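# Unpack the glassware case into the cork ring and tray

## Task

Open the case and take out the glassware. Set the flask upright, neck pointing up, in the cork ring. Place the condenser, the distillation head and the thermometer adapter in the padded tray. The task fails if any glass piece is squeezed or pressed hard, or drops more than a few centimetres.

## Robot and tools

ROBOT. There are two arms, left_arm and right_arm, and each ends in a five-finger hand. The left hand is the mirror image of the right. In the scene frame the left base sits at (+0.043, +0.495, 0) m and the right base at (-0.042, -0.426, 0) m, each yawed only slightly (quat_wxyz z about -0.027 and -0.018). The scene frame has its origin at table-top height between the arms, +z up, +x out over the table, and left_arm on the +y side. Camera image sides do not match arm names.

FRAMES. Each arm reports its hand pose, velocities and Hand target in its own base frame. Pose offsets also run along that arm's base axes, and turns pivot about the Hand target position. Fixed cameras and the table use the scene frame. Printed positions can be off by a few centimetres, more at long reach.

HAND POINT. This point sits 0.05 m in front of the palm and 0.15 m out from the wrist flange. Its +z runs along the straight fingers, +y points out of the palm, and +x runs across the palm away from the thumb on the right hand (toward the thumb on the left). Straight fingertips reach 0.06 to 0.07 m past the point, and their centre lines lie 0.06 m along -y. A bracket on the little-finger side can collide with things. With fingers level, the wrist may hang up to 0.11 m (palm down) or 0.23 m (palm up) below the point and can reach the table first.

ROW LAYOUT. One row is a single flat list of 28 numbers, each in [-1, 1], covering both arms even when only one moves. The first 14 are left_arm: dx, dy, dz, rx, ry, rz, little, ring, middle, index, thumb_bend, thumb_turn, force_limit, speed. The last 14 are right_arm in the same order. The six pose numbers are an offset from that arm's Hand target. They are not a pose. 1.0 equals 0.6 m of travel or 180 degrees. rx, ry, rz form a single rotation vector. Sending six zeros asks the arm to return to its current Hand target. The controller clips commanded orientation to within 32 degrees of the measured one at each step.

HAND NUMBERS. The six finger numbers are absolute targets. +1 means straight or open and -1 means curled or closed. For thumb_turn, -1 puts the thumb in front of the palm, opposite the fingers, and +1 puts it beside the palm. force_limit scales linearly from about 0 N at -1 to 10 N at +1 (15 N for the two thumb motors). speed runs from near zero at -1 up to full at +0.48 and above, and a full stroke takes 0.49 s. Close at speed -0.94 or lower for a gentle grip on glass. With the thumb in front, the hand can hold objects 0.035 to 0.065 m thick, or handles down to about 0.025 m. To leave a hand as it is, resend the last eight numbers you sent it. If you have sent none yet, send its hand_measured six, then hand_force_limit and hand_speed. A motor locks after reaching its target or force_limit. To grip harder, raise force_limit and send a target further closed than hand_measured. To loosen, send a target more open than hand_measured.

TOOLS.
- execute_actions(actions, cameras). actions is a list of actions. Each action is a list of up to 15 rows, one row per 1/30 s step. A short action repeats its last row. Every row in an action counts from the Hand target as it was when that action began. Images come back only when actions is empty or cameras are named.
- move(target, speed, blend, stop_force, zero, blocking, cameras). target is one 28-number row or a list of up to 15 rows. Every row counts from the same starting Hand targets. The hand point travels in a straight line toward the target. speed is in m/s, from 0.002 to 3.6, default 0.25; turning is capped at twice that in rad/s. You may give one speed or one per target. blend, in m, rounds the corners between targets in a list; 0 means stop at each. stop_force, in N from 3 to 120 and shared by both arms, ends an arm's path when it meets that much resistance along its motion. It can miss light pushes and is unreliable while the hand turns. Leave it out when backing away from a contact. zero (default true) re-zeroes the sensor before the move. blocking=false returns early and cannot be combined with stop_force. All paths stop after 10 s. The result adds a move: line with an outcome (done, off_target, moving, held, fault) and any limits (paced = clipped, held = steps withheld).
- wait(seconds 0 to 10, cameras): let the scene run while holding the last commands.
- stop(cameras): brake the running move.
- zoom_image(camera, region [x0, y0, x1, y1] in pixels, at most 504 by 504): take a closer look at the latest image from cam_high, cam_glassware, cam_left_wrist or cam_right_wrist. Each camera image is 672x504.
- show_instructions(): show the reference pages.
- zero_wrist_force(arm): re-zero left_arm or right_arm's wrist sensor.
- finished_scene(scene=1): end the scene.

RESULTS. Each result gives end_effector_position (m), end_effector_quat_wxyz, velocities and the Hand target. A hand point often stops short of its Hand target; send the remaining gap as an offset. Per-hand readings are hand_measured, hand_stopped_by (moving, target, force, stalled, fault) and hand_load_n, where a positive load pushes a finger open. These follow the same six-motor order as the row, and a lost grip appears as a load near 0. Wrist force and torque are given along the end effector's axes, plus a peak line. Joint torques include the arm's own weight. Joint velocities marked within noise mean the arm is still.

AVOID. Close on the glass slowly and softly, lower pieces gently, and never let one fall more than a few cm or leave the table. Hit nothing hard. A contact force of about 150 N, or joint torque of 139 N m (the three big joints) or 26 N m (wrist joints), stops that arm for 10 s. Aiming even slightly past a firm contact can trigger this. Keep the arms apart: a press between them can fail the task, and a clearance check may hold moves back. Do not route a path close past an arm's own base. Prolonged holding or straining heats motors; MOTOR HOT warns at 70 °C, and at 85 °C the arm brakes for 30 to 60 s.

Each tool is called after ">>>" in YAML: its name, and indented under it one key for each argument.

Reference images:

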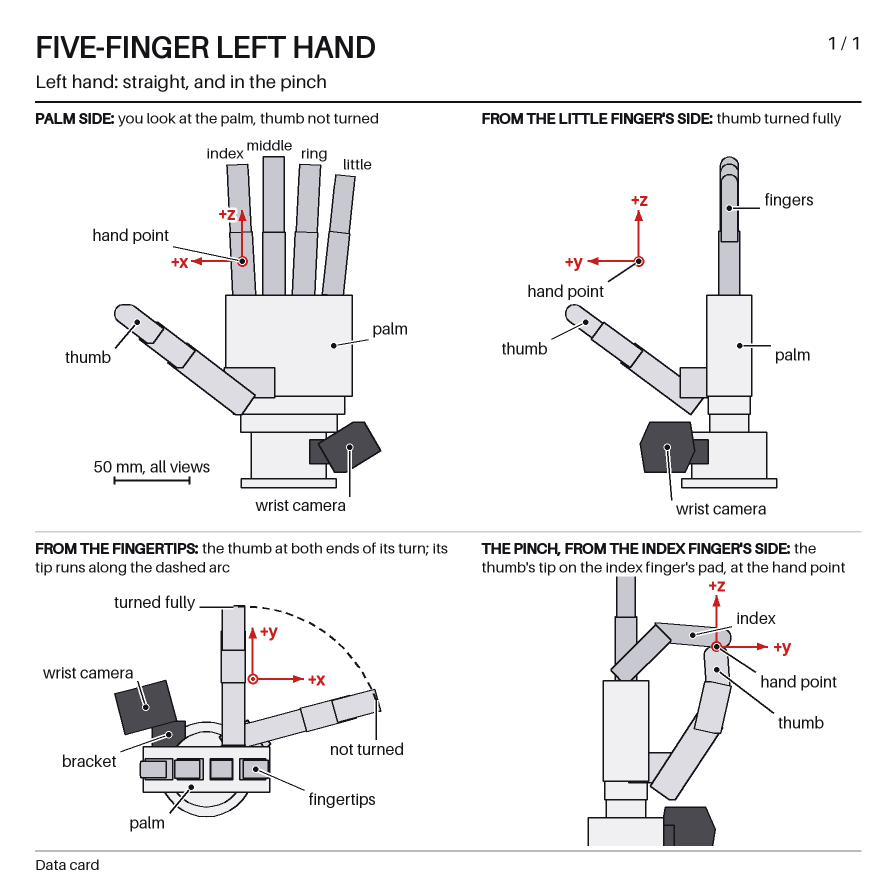

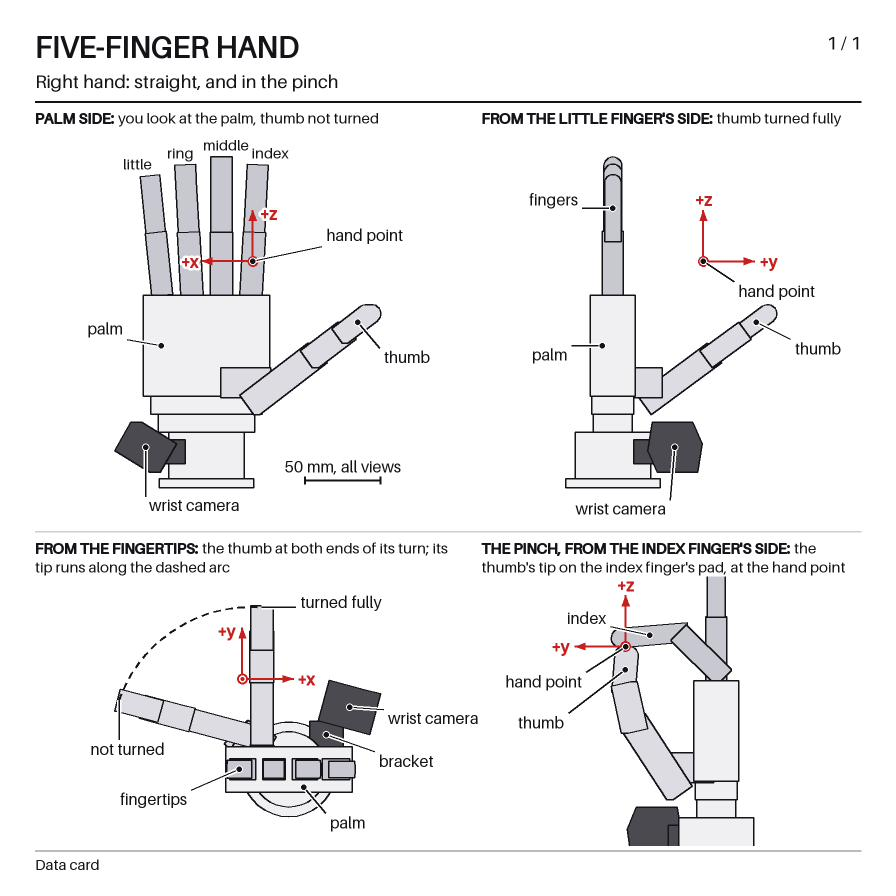

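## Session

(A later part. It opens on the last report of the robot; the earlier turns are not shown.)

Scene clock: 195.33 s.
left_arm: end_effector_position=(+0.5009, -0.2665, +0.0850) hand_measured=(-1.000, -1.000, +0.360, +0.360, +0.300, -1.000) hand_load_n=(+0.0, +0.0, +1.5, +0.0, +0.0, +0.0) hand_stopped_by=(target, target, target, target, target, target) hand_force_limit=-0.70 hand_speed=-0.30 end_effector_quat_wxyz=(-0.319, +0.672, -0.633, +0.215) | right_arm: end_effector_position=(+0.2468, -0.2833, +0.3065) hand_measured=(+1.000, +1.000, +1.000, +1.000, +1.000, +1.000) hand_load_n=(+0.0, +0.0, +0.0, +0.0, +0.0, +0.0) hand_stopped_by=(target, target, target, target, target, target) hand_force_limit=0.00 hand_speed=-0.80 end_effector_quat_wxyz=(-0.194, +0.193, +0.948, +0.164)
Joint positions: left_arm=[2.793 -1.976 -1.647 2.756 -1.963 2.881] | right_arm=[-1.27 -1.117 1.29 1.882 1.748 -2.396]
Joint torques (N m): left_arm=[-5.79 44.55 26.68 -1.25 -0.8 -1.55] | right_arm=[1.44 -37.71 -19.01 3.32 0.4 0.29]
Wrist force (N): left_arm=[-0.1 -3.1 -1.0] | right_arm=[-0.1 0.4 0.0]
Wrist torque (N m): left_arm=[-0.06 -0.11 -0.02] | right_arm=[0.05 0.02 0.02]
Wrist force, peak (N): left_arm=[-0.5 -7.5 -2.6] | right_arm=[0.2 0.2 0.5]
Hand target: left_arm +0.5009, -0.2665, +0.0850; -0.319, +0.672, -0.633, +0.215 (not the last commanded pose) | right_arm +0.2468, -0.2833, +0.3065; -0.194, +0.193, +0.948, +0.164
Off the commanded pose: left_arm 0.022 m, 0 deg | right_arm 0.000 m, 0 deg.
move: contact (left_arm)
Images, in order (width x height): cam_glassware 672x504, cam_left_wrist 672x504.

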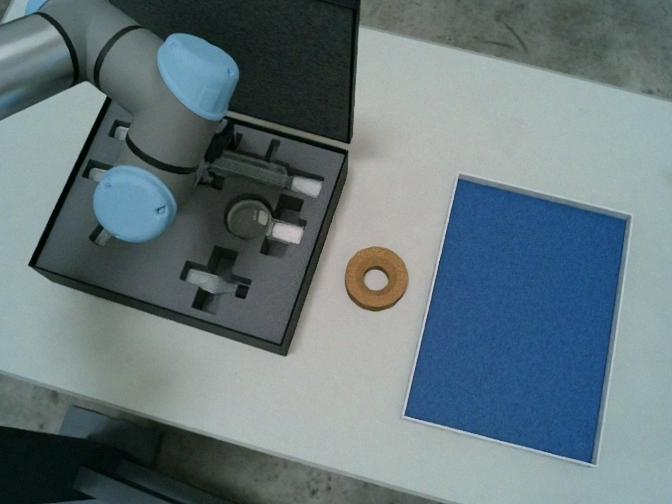

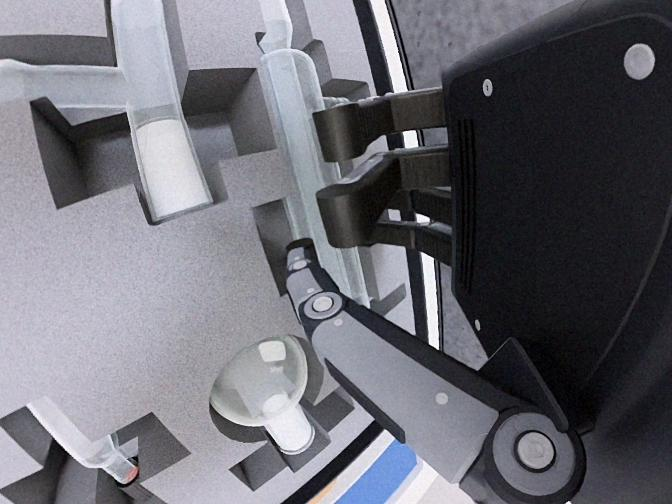

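>>> move:
  target:
    - [0, 0, 0.02, 0,0,0, -1,-1,0.36,0.36,0.3,-1, -0.7, -0.3, 0,0,0,0,0,0, 1,1,1,1,1,1, 0.0, -0.8]
    - [0.0175, -0.003, 0.03, 0,0,0, -1,-1,0.45,0.45,0.3,-1, -0.7, -0.3, 0,0,0,0,0,0, 1,1,1,1,1,1, 0.0, -0.8]
  cameras: []
  speed: 0.04

>>> move:
  target: [0, 0, -0.07, 0,0,0, -1,-1,0.45,0.45,0.3,-1, -0.7, -0.3, 0,0,0,0,0,0, 1,1,1,1,1,1, 0.0, -0.8]
  cameras: ["cam_left_wrist","cam_glassware"]
  speed: 0.015
  stop_force: 3

>>> zoom_image:
  camera: "cam_left_wrist"
  region: [250, 130, 450, 330]

>>> zoom_image:
  camera: "cam_glassware"
  region: [190, 100, 270, 200]

Scene clock: 201.50 s.
left_arm: end_effector_position=(+0.5114, -0.2683, +0.1030) hand_measured=(-1.000, -1.000, +0.450, +0.450, +0.300, -1.000) hand_load_n=(+0.0, +0.0, +0.0, +0.0, +0.0, +0.0) hand_stopped_by=(target, target, target, target, target, target) hand_force_limit=-0.70 hand_speed=-0.30 end_effector_quat_wxyz=(-0.319, +0.672, -0.633, +0.215) | right_arm: end_effector_position=(+0.2468, -0.2833, +0.3065) hand_measured=(+1.000, +1.000, +1.000, +1.000, +1.000, +1.000) hand_load_n=(+0.0, +0.0, +0.0, +0.0, +0.0, +0.0) hand_stopped_by=(target, target, target, target, target, target) hand_force_limit=0.00 hand_speed=-0.80 end_effector_quat_wxyz=(-0.194, +0.193, +0.948, +0.164)
Joint positions: left_arm=[2.798 -1.978 -1.593 2.705 -1.96 2.884] | right_arm=[-1.27 -1.117 1.29 1.882 1.748 -2.396]
Joint torques (N m): left_arm=[-6.84 46.55 10.18 1.15 -1.69 -1.82] | right_arm=[0.55 -39.34 -17.67 3.17 0.42 0.35]
Wrist force (N): left_arm=[-0.2 -0.6 -0.5] | right_arm=[0.0 0.3 0.3]
Wrist torque (N m): left_arm=[-0.04 -0.11 -0.06] | right_arm=[0.02 -0.01 0.03]
Wrist force, peak (N): left_arm=[-0.2 -3.1 -1.2] | right_arm=[0.1 0.5 0.4]
Hand target: left_arm +0.5114, -0.2683, +0.1030; -0.319, +0.672, -0.633, +0.215 | right_arm +0.2468, -0.2833, +0.3065; -0.194, +0.193, +0.948, +0.164
Off the commanded pose: left_arm 0.000 m, 0 deg | right_arm 0.000 m, 0 deg.
move: done
No camera images: "cameras" was empty.

Scene clock: 203.53 s.
left_arm: end_effector_position=(+0.5114, -0.2683, +0.0880) hand_measured=(-1.000, -1.000, +0.450, +0.450, +0.300, -1.000) hand_load_n=(+0.5, +0.0, -1.0, -1.0, +0.0, +0.0) hand_stopped_by=(target, target, target, target, target, target) hand_force_limit=-0.70 hand_speed=-0.30 end_effector_quat_wxyz=(-0.319, +0.672, -0.633, +0.215) | right_arm: end_effector_position=(+0.2468, -0.2833, +0.3065) hand_measured=(+1.000, +1.000, +1.000, +1.000, +1.000, +1.000) hand_load_n=(+0.0, +0.0, +0.0, +0.0, +0.0, +0.0) hand_stopped_by=(target, target, target, target, target, target) hand_force_limit=0.00 hand_speed=-0.80 end_effector_quat_wxyz=(-0.194, +0.193, +0.948, +0.164)
Joint positions: left_arm=[2.798 -1.993 -1.612 2.74 -1.96 2.884] | right_arm=[-1.27 -1.117 1.29 1.882 1.748 -2.396]
Joint torques (N m): left_arm=[-3.33 46.15 27.64 -1.33 -1.79 -1.82] | right_arm=[0.82 -38.23 -19.12 3.23 0.46 0.32]
Wrist force (N): left_arm=[-0.6 -0.9 -3.0] | right_arm=[-0.2 0.1 0.2]
Wrist torque (N m): left_arm=[0.00 -0.11 -0.09] | right_arm=[0.00 0.03 0.00]
Wrist force, peak (N): left_arm=[-0.7 -1.8 -5.0] | right_arm=[0.3 0.4 0.0]
Hand target: left_arm +0.5114, -0.2683, +0.0880; -0.319, +0.672, -0.633, +0.215 (not the last commanded pose) | right_arm +0.2468, -0.2833, +0.3065; -0.194, +0.193, +0.948, +0.164
Off the commanded pose: left_arm 0.027 m, 0 deg | right_arm 0.000 m, 0 deg.
move: contact (left_arm)
Images, in order (width x height): cam_glassware 672x504, cam_left_wrist 672x504.

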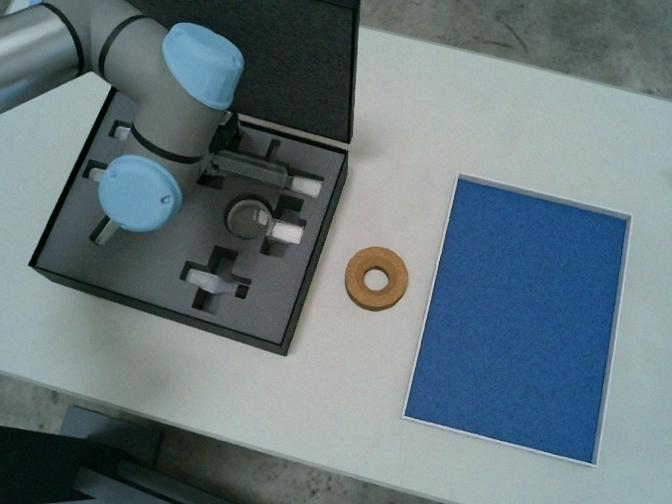

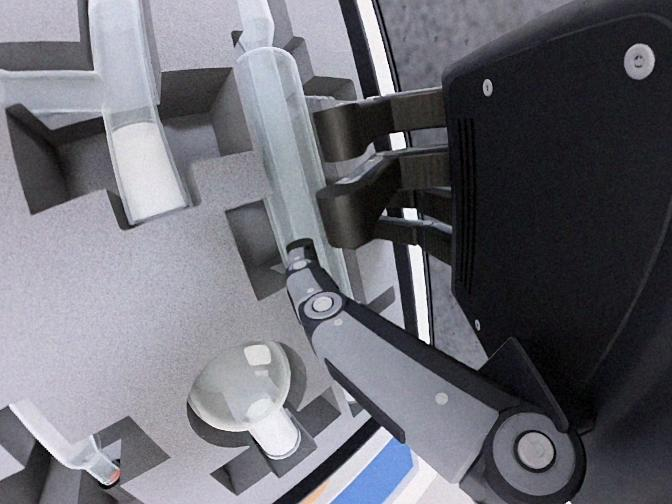

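Scaled by 2.520 from the camera's 672x504 image, which has a finer 960x720 frame.

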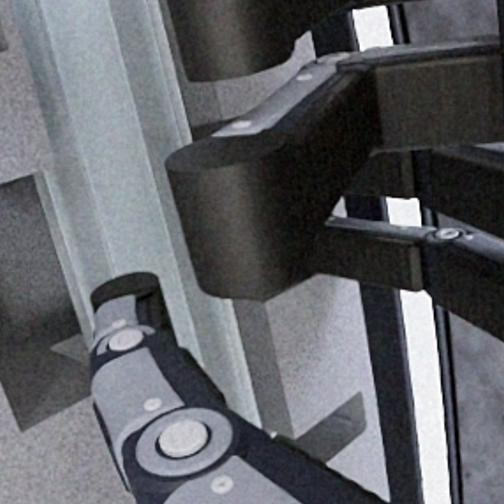

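Scaled by 5.040.

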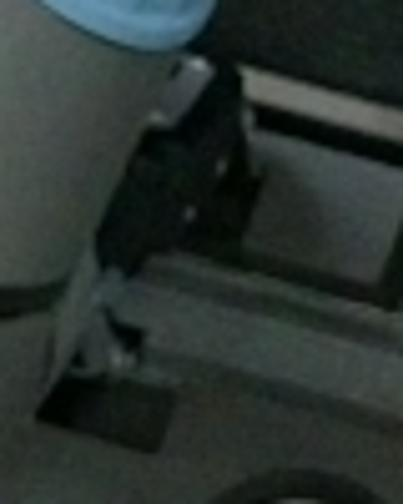

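>>> move:
  target:
    - [0.001, 0.002, 0.03, 0,0,0, -1,-1,0.36,0.36,0.3,-1, -0.7, -0.3, 0,0,0,0,0,0, 1,1,1,1,1,1, 0.0, -0.8]
  cameras: []
  speed: 0.04

>>> move:
  target: [0, 0, -0.072, 0,0,0, -1,-1,0.36,0.36,0.3,-1, -0.7, -0.3, 0,0,0,0,0,0, 1,1,1,1,1,1, 0.0, -0.8]
  cameras: ["cam_left_wrist","cam_glassware"]
  speed: 0.015
  stop_force: 3

Scene clock: 205.80 s.
left_arm: end_effector_position=(+0.5121, -0.2671, +0.1062) hand_measured=(-1.000, -1.000, +0.360, +0.360, +0.300, -1.000) hand_load_n=(+0.0, +0.0, +0.0, +0.0, +0.0, +0.0) hand_stopped_by=(target, target, target, target, target, target) hand_force_limit=-0.70 hand_speed=-0.30 end_effector_quat_wxyz=(-0.319, +0.672, -0.633, +0.215) end_effector_velocity=(+0.000, +0.000, -0.001) end_effector_angular_velocity=(-0.001, -0.001, +0.000) | right_arm: end_effector_position=(+0.2468, -0.2833, +0.3065) hand_measured=(+1.000, +1.000, +1.000, +1.000, +1.000, +1.000) hand_load_n=(+0.0, +0.0, +0.0, +0.0, +0.0, +0.0) hand_stopped_by=(target, target, target, target, target, target) hand_force_limit=0.00 hand_speed=-0.80 end_effector_quat_wxyz=(-0.194, +0.193, +0.948, +0.164)
Joint positions: left_arm=[2.801 -1.974 -1.589 2.699 -1.958 2.886] | right_arm=[-1.27 -1.117 1.29 1.882 1.748 -2.396]
Joint velocities: left_arm=[0 0 -0.004 0.005 0 0] | right_arm=[within noise]
Joint torques (N m): left_arm=[1.64 27.75 9.9 1.48 1.52 1.42] | right_arm=[1.31 -38.3 -17.57 3.19 0.47 0.55]
Wrist force (N): left_arm=[-0.3 -0.8 -0.5] | right_arm=[-0.1 0.3 0.2]
Wrist torque (N m): left_arm=[-0.07 -0.09 -0.07] | right_arm=[0.04 0.01 0.01]
Wrist force, peak (N): left_arm=[-0.4 -0.8 -3.3] | right_arm=[-0.1 0.5 0.1]
Hand target: left_arm +0.5120, -0.2671, +0.1060; -0.319, +0.672, -0.633, +0.215 | right_arm +0.2468, -0.2833, +0.3065; -0.194, +0.193, +0.948, +0.164
Off the commanded pose: left_arm 0.000 m, 0 deg | right_arm 0.000 m, 0 deg.
move: done
No camera images: "cameras" was empty.

Scene clock: 209.87 s.
left_arm: end_effector_position=(+0.5120, -0.2671, +0.0628) hand_measured=(-1.000, -1.000, +0.360, +0.360, +0.300, -1.000) hand_load_n=(+0.0, +0.0, +0.0, +0.0, +0.0, +0.0) hand_stopped_by=(target, target, target, target, target, target) hand_force_limit=-0.70 hand_speed=-0.30 end_effector_quat_wxyz=(-0.319, +0.672, -0.633, +0.215) | right_arm: end_effector_position=(+0.2468, -0.2833, +0.3065) hand_measured=(+1.000, +1.000, +1.000, +1.000, +1.000, +1.000) hand_load_n=(+0.0, +0.0, +0.0, +0.0, +0.0, +0.0) hand_stopped_by=(target, target, target, target, target, target) hand_force_limit=0.00 hand_speed=-0.80 end_effector_quat_wxyz=(-0.194, +0.193, +0.948, +0.164)
Joint positions: left_arm=[2.8 -2.021 -1.643 2.8 -1.958 2.886] | right_arm=[-1.27 -1.117 1.29 1.882 1.748 -2.396]
Joint torques (N m): left_arm=[-5.92 45.85 28.27 -2.95 -0.97 -0.95] | right_arm=[1.17 -38.1 -18.16 3.28 0.52 0.36]
Wrist force (N): left_arm=[0.1 -1.0 -0.5] | right_arm=[-0.1 0.0 0.1]
Wrist torque (N m): left_arm=[-0.09 -0.14 -0.04] | right_arm=[-0.01 0.01 0.01]
Wrist force, peak (N): left_arm=[-0.3 -1.1 -0.5] | right_arm=[-0.1 0.6 0.3]
Hand target: left_arm +0.5120, -0.2671, +0.0628; -0.319, +0.672, -0.633, +0.215 | right_arm +0.2468, -0.2833, +0.3065; -0.194, +0.193, +0.948, +0.164
Off the commanded pose: left_arm 0.000 m, 0 deg | right_arm 0.000 m, 0 deg.
move: done
Images, in order (width x height): cam_glassware 672x504, cam_left_wrist 672x504.

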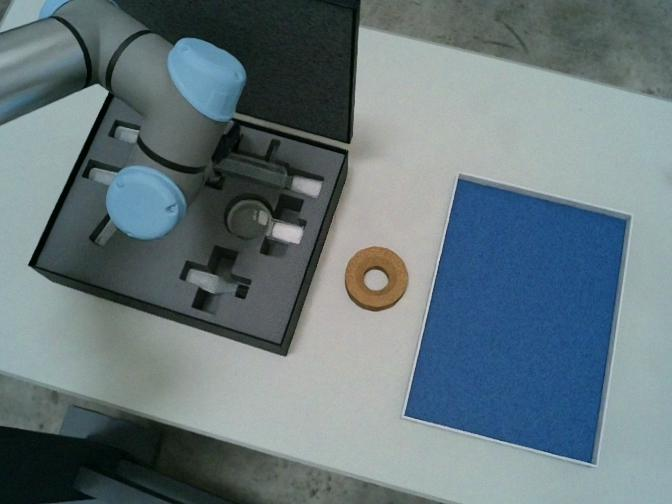

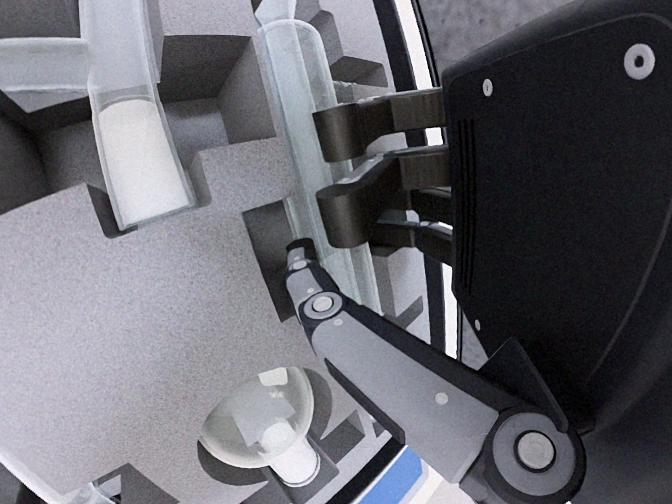

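>>> zoom_image:
  camera: "cam_left_wrist"
  region: [230, 150, 430, 330]

>>> zoom_image:
  camera: "cam_glassware"
  region: [190, 100, 270, 200]

Scaled by 2.520 from the camera's 672x504 image, which has a finer 960x720 frame.

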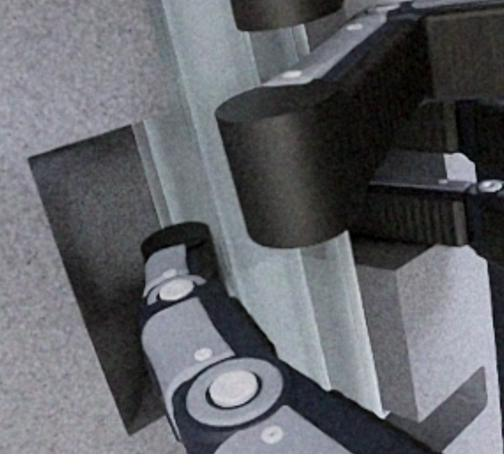

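Scaled by 5.040.

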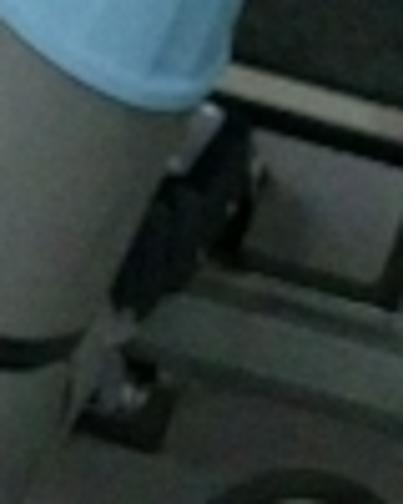

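>>> move:
  target: [0, 0, 0, 0,0,0, -1,-1,-0.1,-0.1,0.3,-1, -0.7, -0.85, 0,0,0,0,0,0, 1,1,1,1,1,1, 0.0, -0.8]
  cameras: ["cam_left_wrist"]
  speed: 0.04

>>> zoom_image:
  camera: "cam_left_wrist"
  region: [230, 150, 430, 330]

Scene clock: 213.50 s.
left_arm: end_effector_position=(+0.5120, -0.2671, +0.0628) hand_measured=(-1.000, -1.000, +0.236, +0.182, +0.300, -1.000) hand_load_n=(+0.0, +0.0, +0.0, +5.0, +3.0, -0.5) hand_stopped_by=(target, target, force, force, target, target) hand_force_limit=-0.70 hand_speed=-0.85 end_effector_quat_wxyz=(-0.319, +0.672, -0.633, +0.215) | right_arm: end_effector_position=(+0.2468, -0.2833, +0.3065) hand_measured=(+1.000, +1.000, +1.000, +1.000, +1.000, +1.000) hand_load_n=(+0.0, +0.0, +0.0, +0.0, +0.0, +0.0) hand_stopped_by=(target, target, target, target, target, target) hand_force_limit=0.00 hand_speed=-0.80 end_effector_quat_wxyz=(-0.194, +0.193, +0.948, +0.164)
Joint positions: left_arm=[2.8 -2.021 -1.643 2.8 -1.958 2.886] | right_arm=[-1.27 -1.117 1.29 1.882 1.748 -2.396]
Joint torques (N m): left_arm=[-4.15 46.16 25.53 -2.41 -0.21 0.85] | right_arm=[0.05 -37.99 -18.37 3.3 0.6 0.36]
Wrist force (N): left_arm=[0.2 -1.0 0.3] | right_arm=[-0.3 0.1 0.0]
Wrist torque (N m): left_arm=[-0.09 -0.10 -0.05] | right_arm=[0.02 0.05 0.00]
Wrist force, peak (N): left_arm=[-0.3 -1.7 0.1] | right_arm=[-0.1 0.5 0.4]
Hand target: left_arm +0.5120, -0.2671, +0.0628; -0.319, +0.672, -0.633, +0.215 | right_arm +0.2468, -0.2833, +0.3065; -0.194, +0.193, +0.948, +0.164
Off the commanded pose: left_arm 0.000 m, 0 deg | right_arm 0.000 m, 0 deg.
move: done
Images, in order (width x height): cam_left_wrist 672x504.

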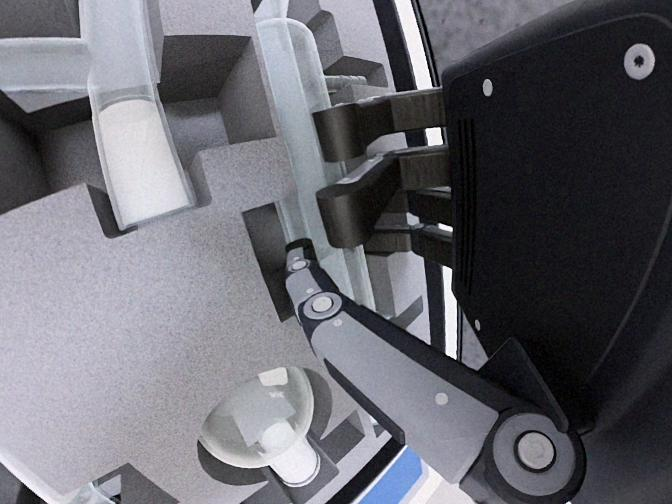

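Scaled by 2.520 from the camera's 672x504 image, which has a finer 960x720 frame.

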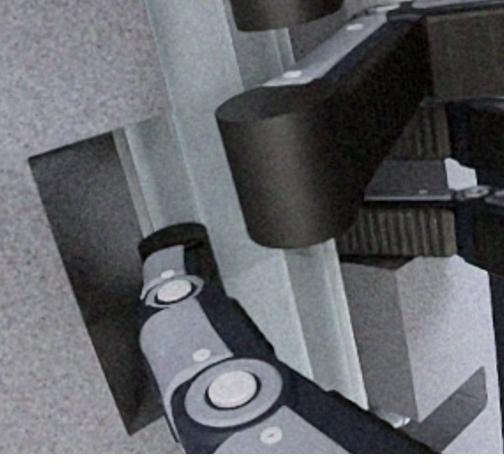

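>>> move:
  target: [0, 0, 0.012, 0,0,0, -1,-1,-0.1,-0.1,0.3,-1, -0.7, -0.85, 0,0,0,0,0,0, 1,1,1,1,1,1, 0.0, -0.8]
  cameras: ["cam_left_wrist","cam_glassware"]
  speed: 0.015

>>> zoom_image:
  camera: "cam_left_wrist"
  region: [230, 150, 430, 330]

Scene clock: 214.63 s.
left_arm: end_effector_position=(+0.5120, -0.2671, +0.0702) hand_measured=(-1.000, -1.000, +0.236, +0.182, +0.300, -1.000) hand_load_n=(+0.0, +0.0, +0.0, +1.0, +0.5, +0.0) hand_stopped_by=(target, target, force, force, target, target) hand_force_limit=-0.70 hand_speed=-0.85 end_effector_quat_wxyz=(-0.319, +0.672, -0.633, +0.215) | right_arm: end_effector_position=(+0.2468, -0.2833, +0.3065) hand_measured=(+1.000, +1.000, +1.000, +1.000, +1.000, +1.000) hand_load_n=(+0.0, +0.0, +0.0, +0.0, +0.0, +0.0) hand_stopped_by=(target, target, target, target, target, target) hand_force_limit=0.00 hand_speed=-0.80 end_effector_quat_wxyz=(-0.194, +0.193, +0.948, +0.164)
Joint positions: left_arm=[2.8 -2.012 -1.635 2.783 -1.958 2.886] | right_arm=[-1.27 -1.117 1.29 1.882 1.748 -2.396]
Joint torques (N m): left_arm=[-4.84 36.23 18.37 0.31 0.36 1.7] | right_arm=[1.96 -37.84 -17.97 3.27 0.5 0.38]
Wrist force (N): left_arm=[0.0 -1.0 0.2] | right_arm=[-0.2 0.1 0.0]
Wrist torque (N m): left_arm=[-0.06 -0.11 -0.06] | right_arm=[0.02 0.03 0.01]
Wrist force, peak (N): left_arm=[0.0 -1.8 2.2] | right_arm=[0.0 0.5 0.5]
Hand target: left_arm +0.5120, -0.2671, +0.0700; -0.319, +0.672, -0.633, +0.215 | right_arm +0.2468, -0.2833, +0.3065; -0.194, +0.193, +0.948, +0.164
Off the commanded pose: left_arm 0.000 m, 0 deg | right_arm 0.000 m, 0 deg.
move: done
Images, in order (width x height): cam_glassware 672x504, cam_left_wrist 672x504.

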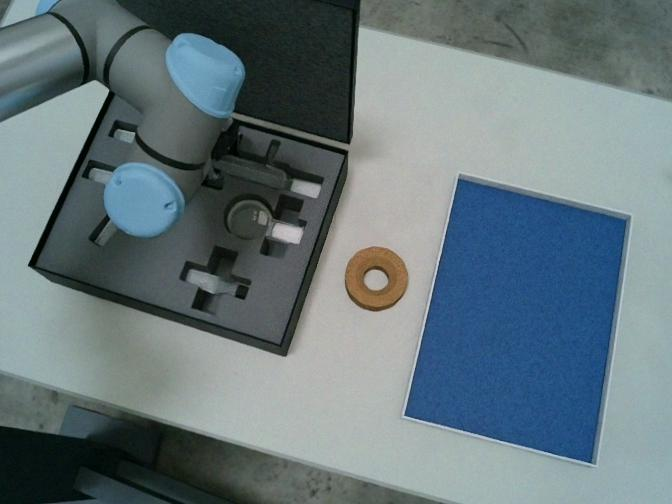

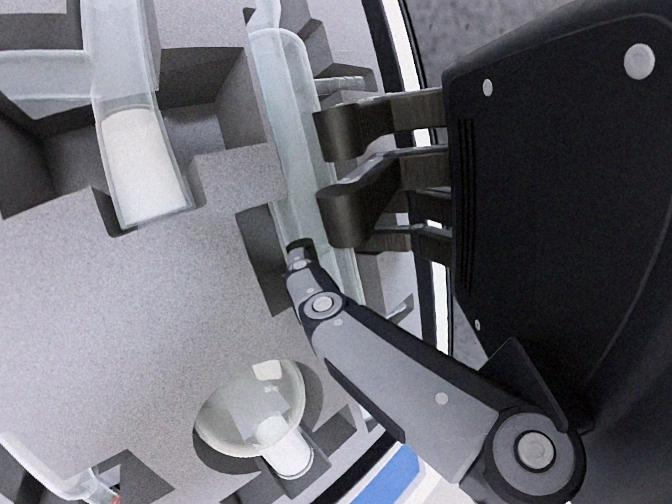

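Scaled by 2.520 from the camera's 672x504 image, which has a finer 960x720 frame.

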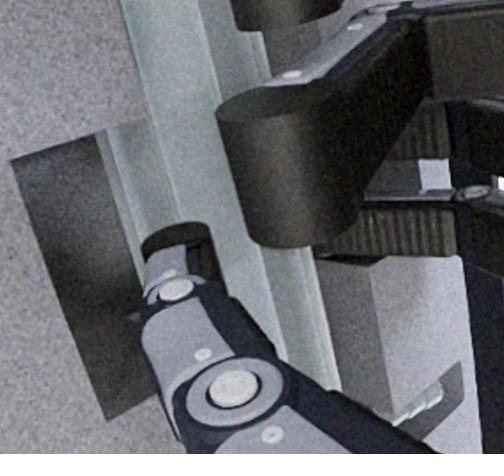

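>>> move:
  target:
    - [0, 0, 0, 0,0,0, -1,-1,0.36,0.36,0.42,-1, -0.7, -0.3, 0,0,0,0,0,0, 1,1,1,1,1,1, 0.0, -0.8]
    - [0, 0, 0.06, 0,0,0, -1,-1,0.36,0.36,0.42,-1, -0.7, -0.3, 0,0,0,0,0,0, 1,1,1,1,1,1, 0.0, -0.8]
    - [0.0, -0.0045, 0.065, 0.0393,0,0.0393, -1,-1,0.36,0.36,0.42,-1, -0.7, -0.3, 0,0,0,0,0,0, 1,1,1,1,1,1, 0.0, -0.8]
  cameras: ["cam_left_wrist","cam_glassware"]
  speed: 0.04

>>> zoom_image:
  camera: "cam_left_wrist"
  region: [230, 100, 450, 320]

Scene clock: 220.23 s.
left_arm: end_effector_position=(+0.5121, -0.2698, +0.1090) hand_measured=(-1.000, -1.000, +0.360, +0.360, +0.420, -1.000) hand_load_n=(+0.0, +0.0, +0.0, +0.5, +0.0, +0.0) hand_stopped_by=(target, target, target, target, target, target) hand_force_limit=-0.70 hand_speed=-0.30 end_effector_quat_wxyz=(-0.372, +0.688, -0.603, +0.156) end_effector_velocity=(+0.000, +0.000, +0.000) end_effector_angular_velocity=(-0.003, +0.000, -0.004) | right_arm: end_effector_position=(+0.2468, -0.2833, +0.3065) hand_measured=(+1.000, +1.000, +1.000, +1.000, +1.000, +1.000) hand_load_n=(+0.0, +0.0, +0.0, +0.0, +0.0, +0.0) hand_stopped_by=(target, target, target, target, target, target) hand_force_limit=0.00 hand_speed=-0.80 end_effector_quat_wxyz=(-0.194, +0.193, +0.948, +0.164)
Joint positions: left_arm=[2.711 -2.067 -1.474 2.575 -2.179 2.774] | right_arm=[-1.27 -1.117 1.29 1.882 1.748 -2.396]
Joint velocities: left_arm=[0.001 0.001 -0.002 0.004 0.005 0.003] | right_arm=[within noise]
Joint torques (N m): left_arm=[6.24 50.05 8.74 1.17 1.92 1.86] | right_arm=[0.35 -37.74 -17.3 3.27 0.58 0.45]
Wrist force (N): left_arm=[-0.3 -1.0 -0.6] | right_arm=[0.0 0.4 0.0]
Wrist torque (N m): left_arm=[-0.09 -0.10 0.11] | right_arm=[0.06 0.01 0.02]
Wrist force, peak (N): left_arm=[-0.3 -1.5 0.1] | right_arm=[-0.1 0.4 0.3]
Hand target: left_arm +0.5120, -0.2698, +0.1090; -0.372, +0.688, -0.603, +0.156 | right_arm +0.2468, -0.2833, +0.3065; -0.194, +0.193, +0.948, +0.164
Off the commanded pose: left_arm 0.000 m, 0 deg | right_arm 0.000 m, 0 deg.
move: done
Images, in order (width x height): cam_glassware 672x504, cam_left_wrist 672x504.

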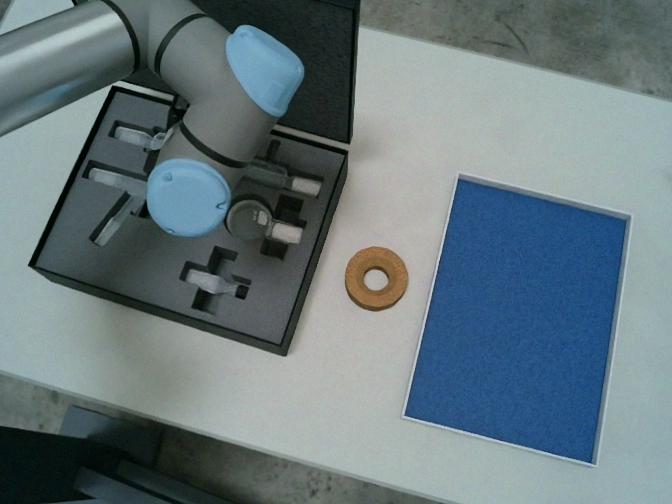

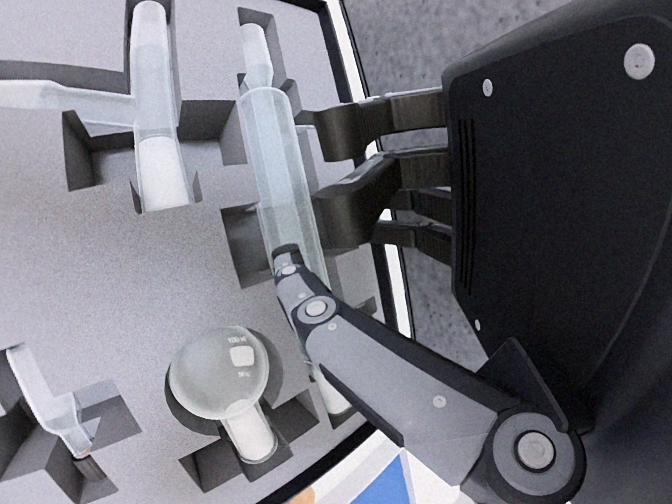

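Scaled by 2.291 from the camera's 672x504 image, which has a finer 960x720 frame.

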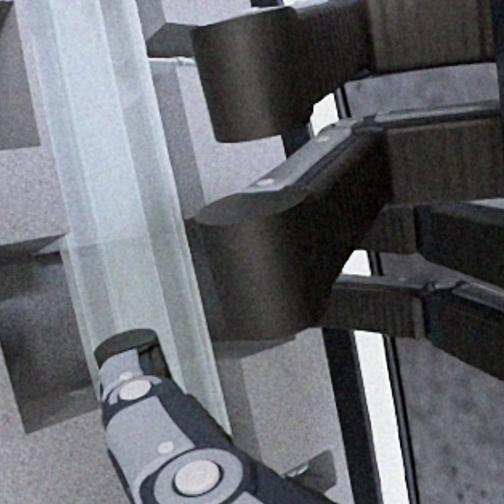

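>>> move:
  target: [0.0, 0, -0.0875, 0,0,0, -1,-1,0.36,0.36,0.42,-1, -0.7, -0.3, 0,0,0,0,0,0, 1,1,1,1,1,1, 0.0, -0.8]
  cameras: ["cam_left_wrist","cam_glassware"]
  speed: 0.018
  stop_force: 3

>>> zoom_image:
  camera: "cam_left_wrist"
  region: [230, 140, 430, 340]

Scene clock: 224.57 s.
left_arm: end_effector_position=(+0.5120, -0.2698, +0.0565) hand_measured=(-1.000, -1.000, +0.360, +0.360, +0.420, -1.000) hand_load_n=(+0.0, +0.0, -0.5, +0.0, +0.0, -0.5) hand_stopped_by=(target, target, target, target, target, target) hand_force_limit=-0.70 hand_speed=-0.30 end_effector_quat_wxyz=(-0.372, +0.688, -0.603, +0.156) | right_arm: end_effector_position=(+0.2468, -0.2833, +0.3065) hand_measured=(+1.000, +1.000, +1.000, +1.000, +1.000, +1.000) hand_load_n=(+0.0, +0.0, +0.0, +0.0, +0.0, +0.0) hand_stopped_by=(target, target, target, target, target, target) hand_force_limit=0.00 hand_speed=-0.80 end_effector_quat_wxyz=(-0.194, +0.193, +0.948, +0.164)
Joint positions: left_arm=[2.711 -2.121 -1.536 2.692 -2.179 2.775] | right_arm=[-1.27 -1.117 1.29 1.882 1.748 -2.396]
Joint torques (N m): left_arm=[4.49 50.6 27.92 -3.41 1.87 2.2] | right_arm=[1.62 -38.75 -19.48 3.3 0.66 0.55]
Wrist force (N): left_arm=[-1.0 -1.3 -0.5] | right_arm=[0.1 0.2 0.3]
Wrist torque (N m): left_arm=[-0.10 -0.08 0.12] | right_arm=[0.02 -0.02 0.02]
Wrist force, peak (N): left_arm=[-1.2 -1.6 -0.6] | right_arm=[-0.1 0.1 0.6]
Hand target: left_arm +0.5120, -0.2698, +0.0565; -0.372, +0.688, -0.603, +0.156 | right_arm +0.2468, -0.2833, +0.3065; -0.194, +0.193, +0.948, +0.164
Off the commanded pose: left_arm 0.000 m, 0 deg | right_arm 0.000 m, 0 deg.
move: done
Images, in order (width x height): cam_glassware 672x504, cam_left_wrist 672x504.

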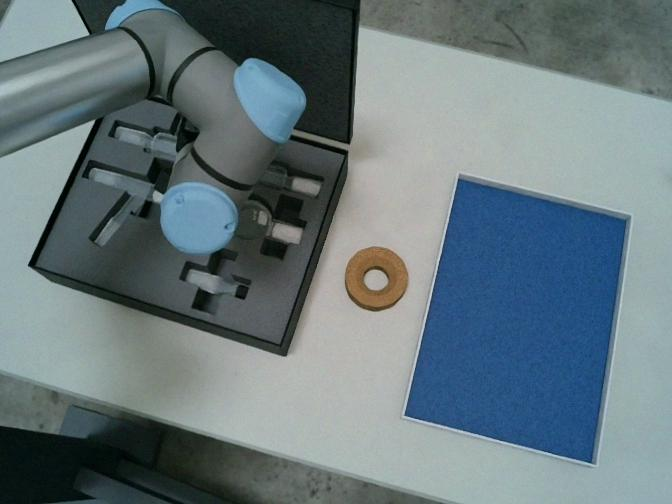

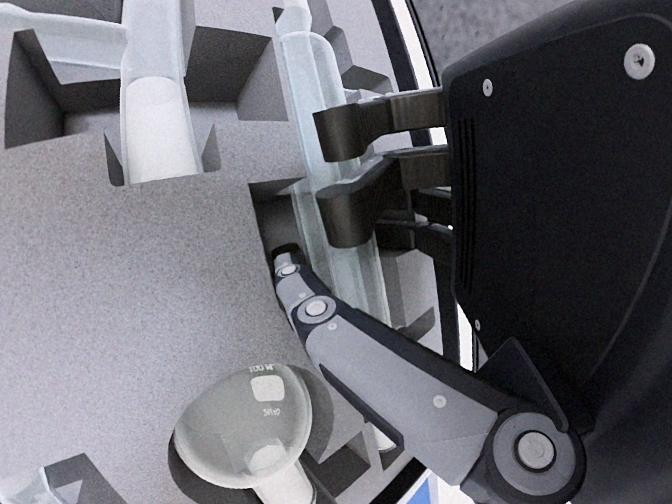

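Scaled by 2.520 from the camera's 672x504 image, which has a finer 960x720 frame.

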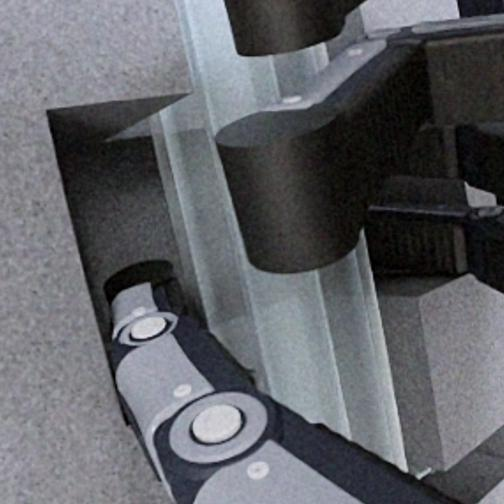

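>>> move:
  target: [0, 0, 0, 0,0,0, -1,-1,-0.15,-0.15,0.42,-1, -0.75, -0.9, 0,0,0,0,0,0, 1,1,1,1,1,1, 0.0, -0.8]
  cameras: ["cam_left_wrist"]
  speed: 0.04

>>> zoom_image:
  camera: "cam_left_wrist"
  region: [230, 140, 430, 340]

Scene clock: 225.93 s.
left_arm: end_effector_position=(+0.5120, -0.2698, +0.0565) hand_measured=(-1.000, -1.000, +0.268, +0.176, +0.420, -1.000) hand_load_n=(+0.0, +0.0, +0.0, +1.0, +0.0, -0.5) hand_stopped_by=(target, target, force, force, target, target) hand_force_limit=-0.75 hand_speed=-0.90 end_effector_quat_wxyz=(-0.372, +0.688, -0.603, +0.156) | right_arm: end_effector_position=(+0.2468, -0.2833, +0.3065) hand_measured=(+1.000, +1.000, +1.000, +1.000, +1.000, +1.000) hand_load_n=(+0.0, +0.0, +0.0, +0.0, +0.0, +0.0) hand_stopped_by=(target, target, target, target, target, target) hand_force_limit=0.00 hand_speed=-0.80 end_effector_quat_wxyz=(-0.194, +0.193, +0.948, +0.164)
Joint positions: left_arm=[2.711 -2.121 -1.536 2.692 -2.179 2.775] | right_arm=[-1.27 -1.117 1.29 1.882 1.748 -2.396]
Joint torques (N m): left_arm=[2.24 50.6 24.82 -2.59 1.89 2.1] | right_arm=[1.65 -38.41 -18.18 3.2 0.36 0.48]
Wrist force (N): left_arm=[-0.3 -1.2 0.4] | right_arm=[0.0 0.2 0.0]
Wrist torque (N m): left_arm=[-0.11 -0.07 0.11] | right_arm=[0.04 0.00 0.02]
Wrist force, peak (N): left_arm=[-0.4 -2.5 1.7] | right_arm=[0.0 0.5 0.1]
Hand target: left_arm +0.5120, -0.2698, +0.0565; -0.372, +0.688, -0.603, +0.156 | right_arm +0.2468, -0.2833, +0.3065; -0.194, +0.193, +0.948, +0.164
Off the commanded pose: left_arm 0.000 m, 0 deg | right_arm 0.000 m, 0 deg.
move: done
Images, in order (width x height): cam_left_wrist 672x504.

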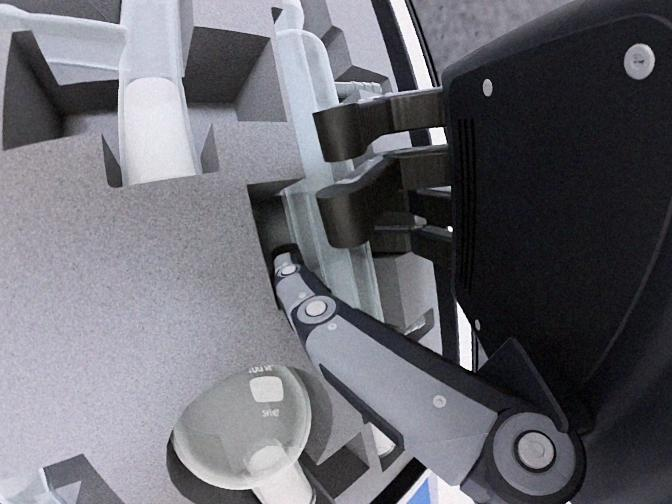

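Scaled by 2.520 from the camera's 672x504 image, which has a finer 960x720 frame.

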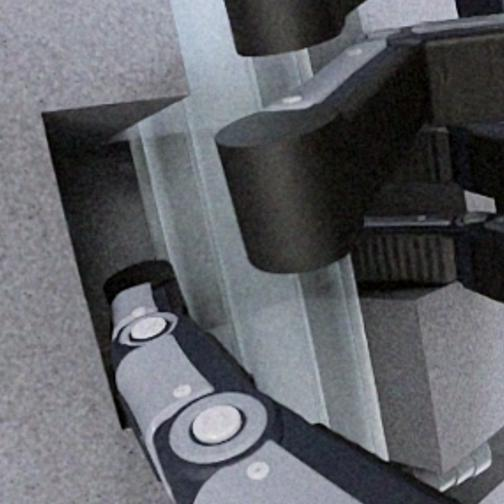

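>>> move:
  target: [0, 0, 0, 0,0,0, -1,-1,-0.2,-0.2,0.0,-1, -0.55, -0.88, 0,0,0,0,0,0, 1,1,1,1,1,1, 0.0, -0.8]
  cameras: ["cam_left_wrist"]
  speed: 0.04

>>> zoom_image:
  camera: "cam_left_wrist"
  region: [230, 140, 430, 340]

Scene clock: 227.30 s.
left_arm: end_effector_position=(+0.5120, -0.2698, +0.0565) hand_measured=(-1.000, -1.000, +0.238, +0.166, +0.394, -1.000) hand_load_n=(+0.0, +0.0, +6.5, +0.0, +3.5, -0.5) hand_stopped_by=(target, target, force, force, force, target) hand_force_limit=-0.55 hand_speed=-0.88 end_effector_quat_wxyz=(-0.372, +0.688, -0.603, +0.156) | right_arm: end_effector_position=(+0.2468, -0.2833, +0.3065) hand_measured=(+1.000, +1.000, +1.000, +1.000, +1.000, +1.000) hand_load_n=(+0.0, +0.0, +0.0, +0.0, +0.0, +0.0) hand_stopped_by=(target, target, target, target, target, target) hand_force_limit=0.00 hand_speed=-0.80 end_effector_quat_wxyz=(-0.194, +0.193, +0.948, +0.164)
Joint positions: left_arm=[2.711 -2.121 -1.536 2.692 -2.179 2.775] | right_arm=[-1.27 -1.117 1.29 1.882 1.748 -2.396]
Joint torques (N m): left_arm=[1.19 49.56 22.17 -2.11 1.47 2.15] | right_arm=[1.4 -38.63 -17.13 3.29 0.41 0.49]
Wrist force (N): left_arm=[-0.2 -0.9 1.3] | right_arm=[0.1 0.3 0.3]
Wrist torque (N m): left_arm=[-0.09 -0.01 0.15] | right_arm=[0.02 -0.02 0.02]
Wrist force, peak (N): left_arm=[-0.3 -2.7 2.2] | right_arm=[0.1 0.5 0.4]
Hand target: left_arm +0.5120, -0.2698, +0.0565; -0.372, +0.688, -0.603, +0.156 | right_arm +0.2468, -0.2833, +0.3065; -0.194, +0.193, +0.948, +0.164
Off the commanded pose: left_arm 0.000 m, 0 deg | right_arm 0.000 m, 0 deg.
move: done
Images, in order (width x height): cam_left_wrist 672x504.

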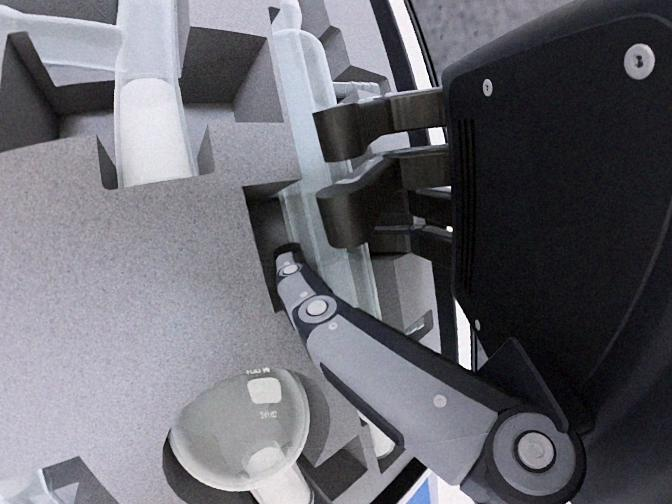

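Scaled by 2.520 from the camera's 672x504 image, which has a finer 960x720 frame.

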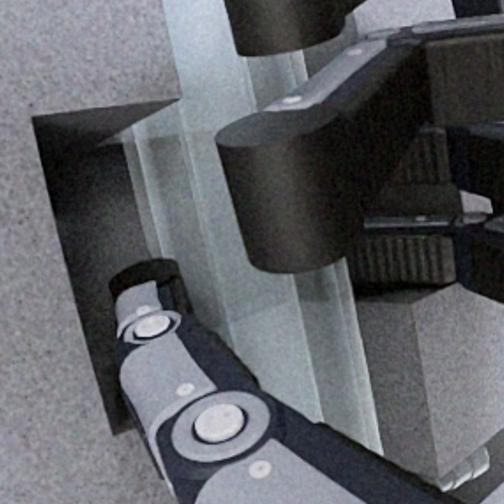

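>>> move:
  target: [0, 0, 0.014, 0,0,0, -1,-1,-0.2,-0.2,0.0,-1, -0.55, -0.88, 0,0,0,0,0,0, 1,1,1,1,1,1, 0.0, -0.8]
  cameras: ["cam_left_wrist"]
  speed: 0.015

>>> zoom_image:
  camera: "cam_left_wrist"
  region: [230, 140, 430, 340]

Scene clock: 228.57 s.
left_arm: end_effector_position=(+0.5120, -0.2698, +0.0651) hand_measured=(-1.000, -1.000, +0.238, +0.166, +0.394, -1.000) hand_load_n=(+0.0, +0.0, +3.5, +0.0, +0.0, +0.0) hand_stopped_by=(target, target, force, force, force, target) hand_force_limit=-0.55 hand_speed=-0.88 end_effector_quat_wxyz=(-0.372, +0.688, -0.603, +0.156) | right_arm: end_effector_position=(+0.2468, -0.2833, +0.3065) hand_measured=(+1.000, +1.000, +1.000, +1.000, +1.000, +1.000) hand_load_n=(+0.0, +0.0, +0.0, +0.0, +0.0, -0.5) hand_stopped_by=(target, target, target, target, target, target) hand_force_limit=0.00 hand_speed=-0.80 end_effector_quat_wxyz=(-0.194, +0.193, +0.948, +0.164)
Joint positions: left_arm=[2.711 -2.112 -1.527 2.673 -2.179 2.775] | right_arm=[-1.27 -1.117 1.29 1.882 1.748 -2.396]
Joint torques (N m): left_arm=[0.25 39.8 18.95 -0.49 0.72 2.12] | right_arm=[-0.43 -37.66 -17.58 3 0.63 0.34]
Wrist force (N): left_arm=[0.3 -1.8 1.7] | right_arm=[0.1 0.3 0.1]
Wrist torque (N m): left_arm=[-0.09 -0.02 0.12] | right_arm=[0.04 -0.01 0.02]
Wrist force, peak (N): left_arm=[0.6 -2.0 2.0] | right_arm=[-0.1 0.6 0.3]
Hand target: left_arm +0.5120, -0.2698, +0.0649; -0.372, +0.688, -0.603, +0.156 | right_arm +0.2468, -0.2833, +0.3065; -0.194, +0.193, +0.948, +0.164
Off the commanded pose: left_arm 0.000 m, 0 deg | right_arm 0.000 m, 0 deg.
move: done
Images, in order (width x height): cam_left_wrist 672x504.

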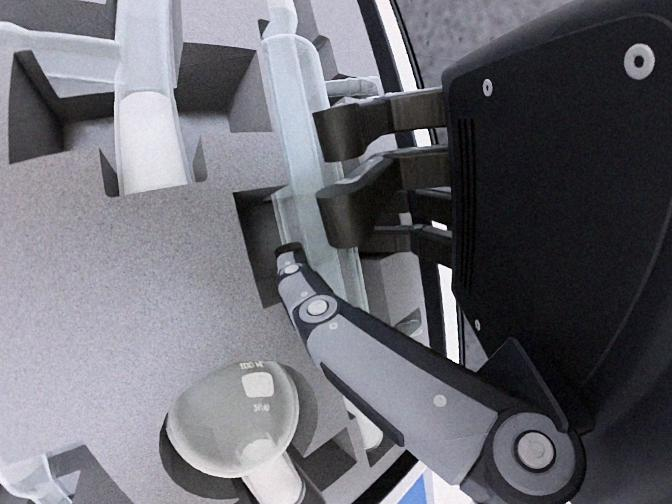

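Scaled by 2.520 from the camera's 672x504 image, which has a finer 960x720 frame.

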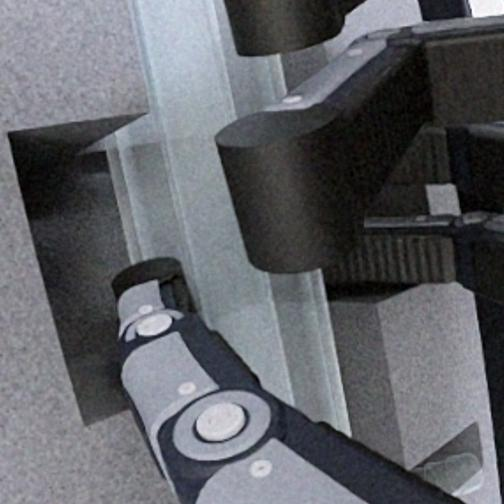

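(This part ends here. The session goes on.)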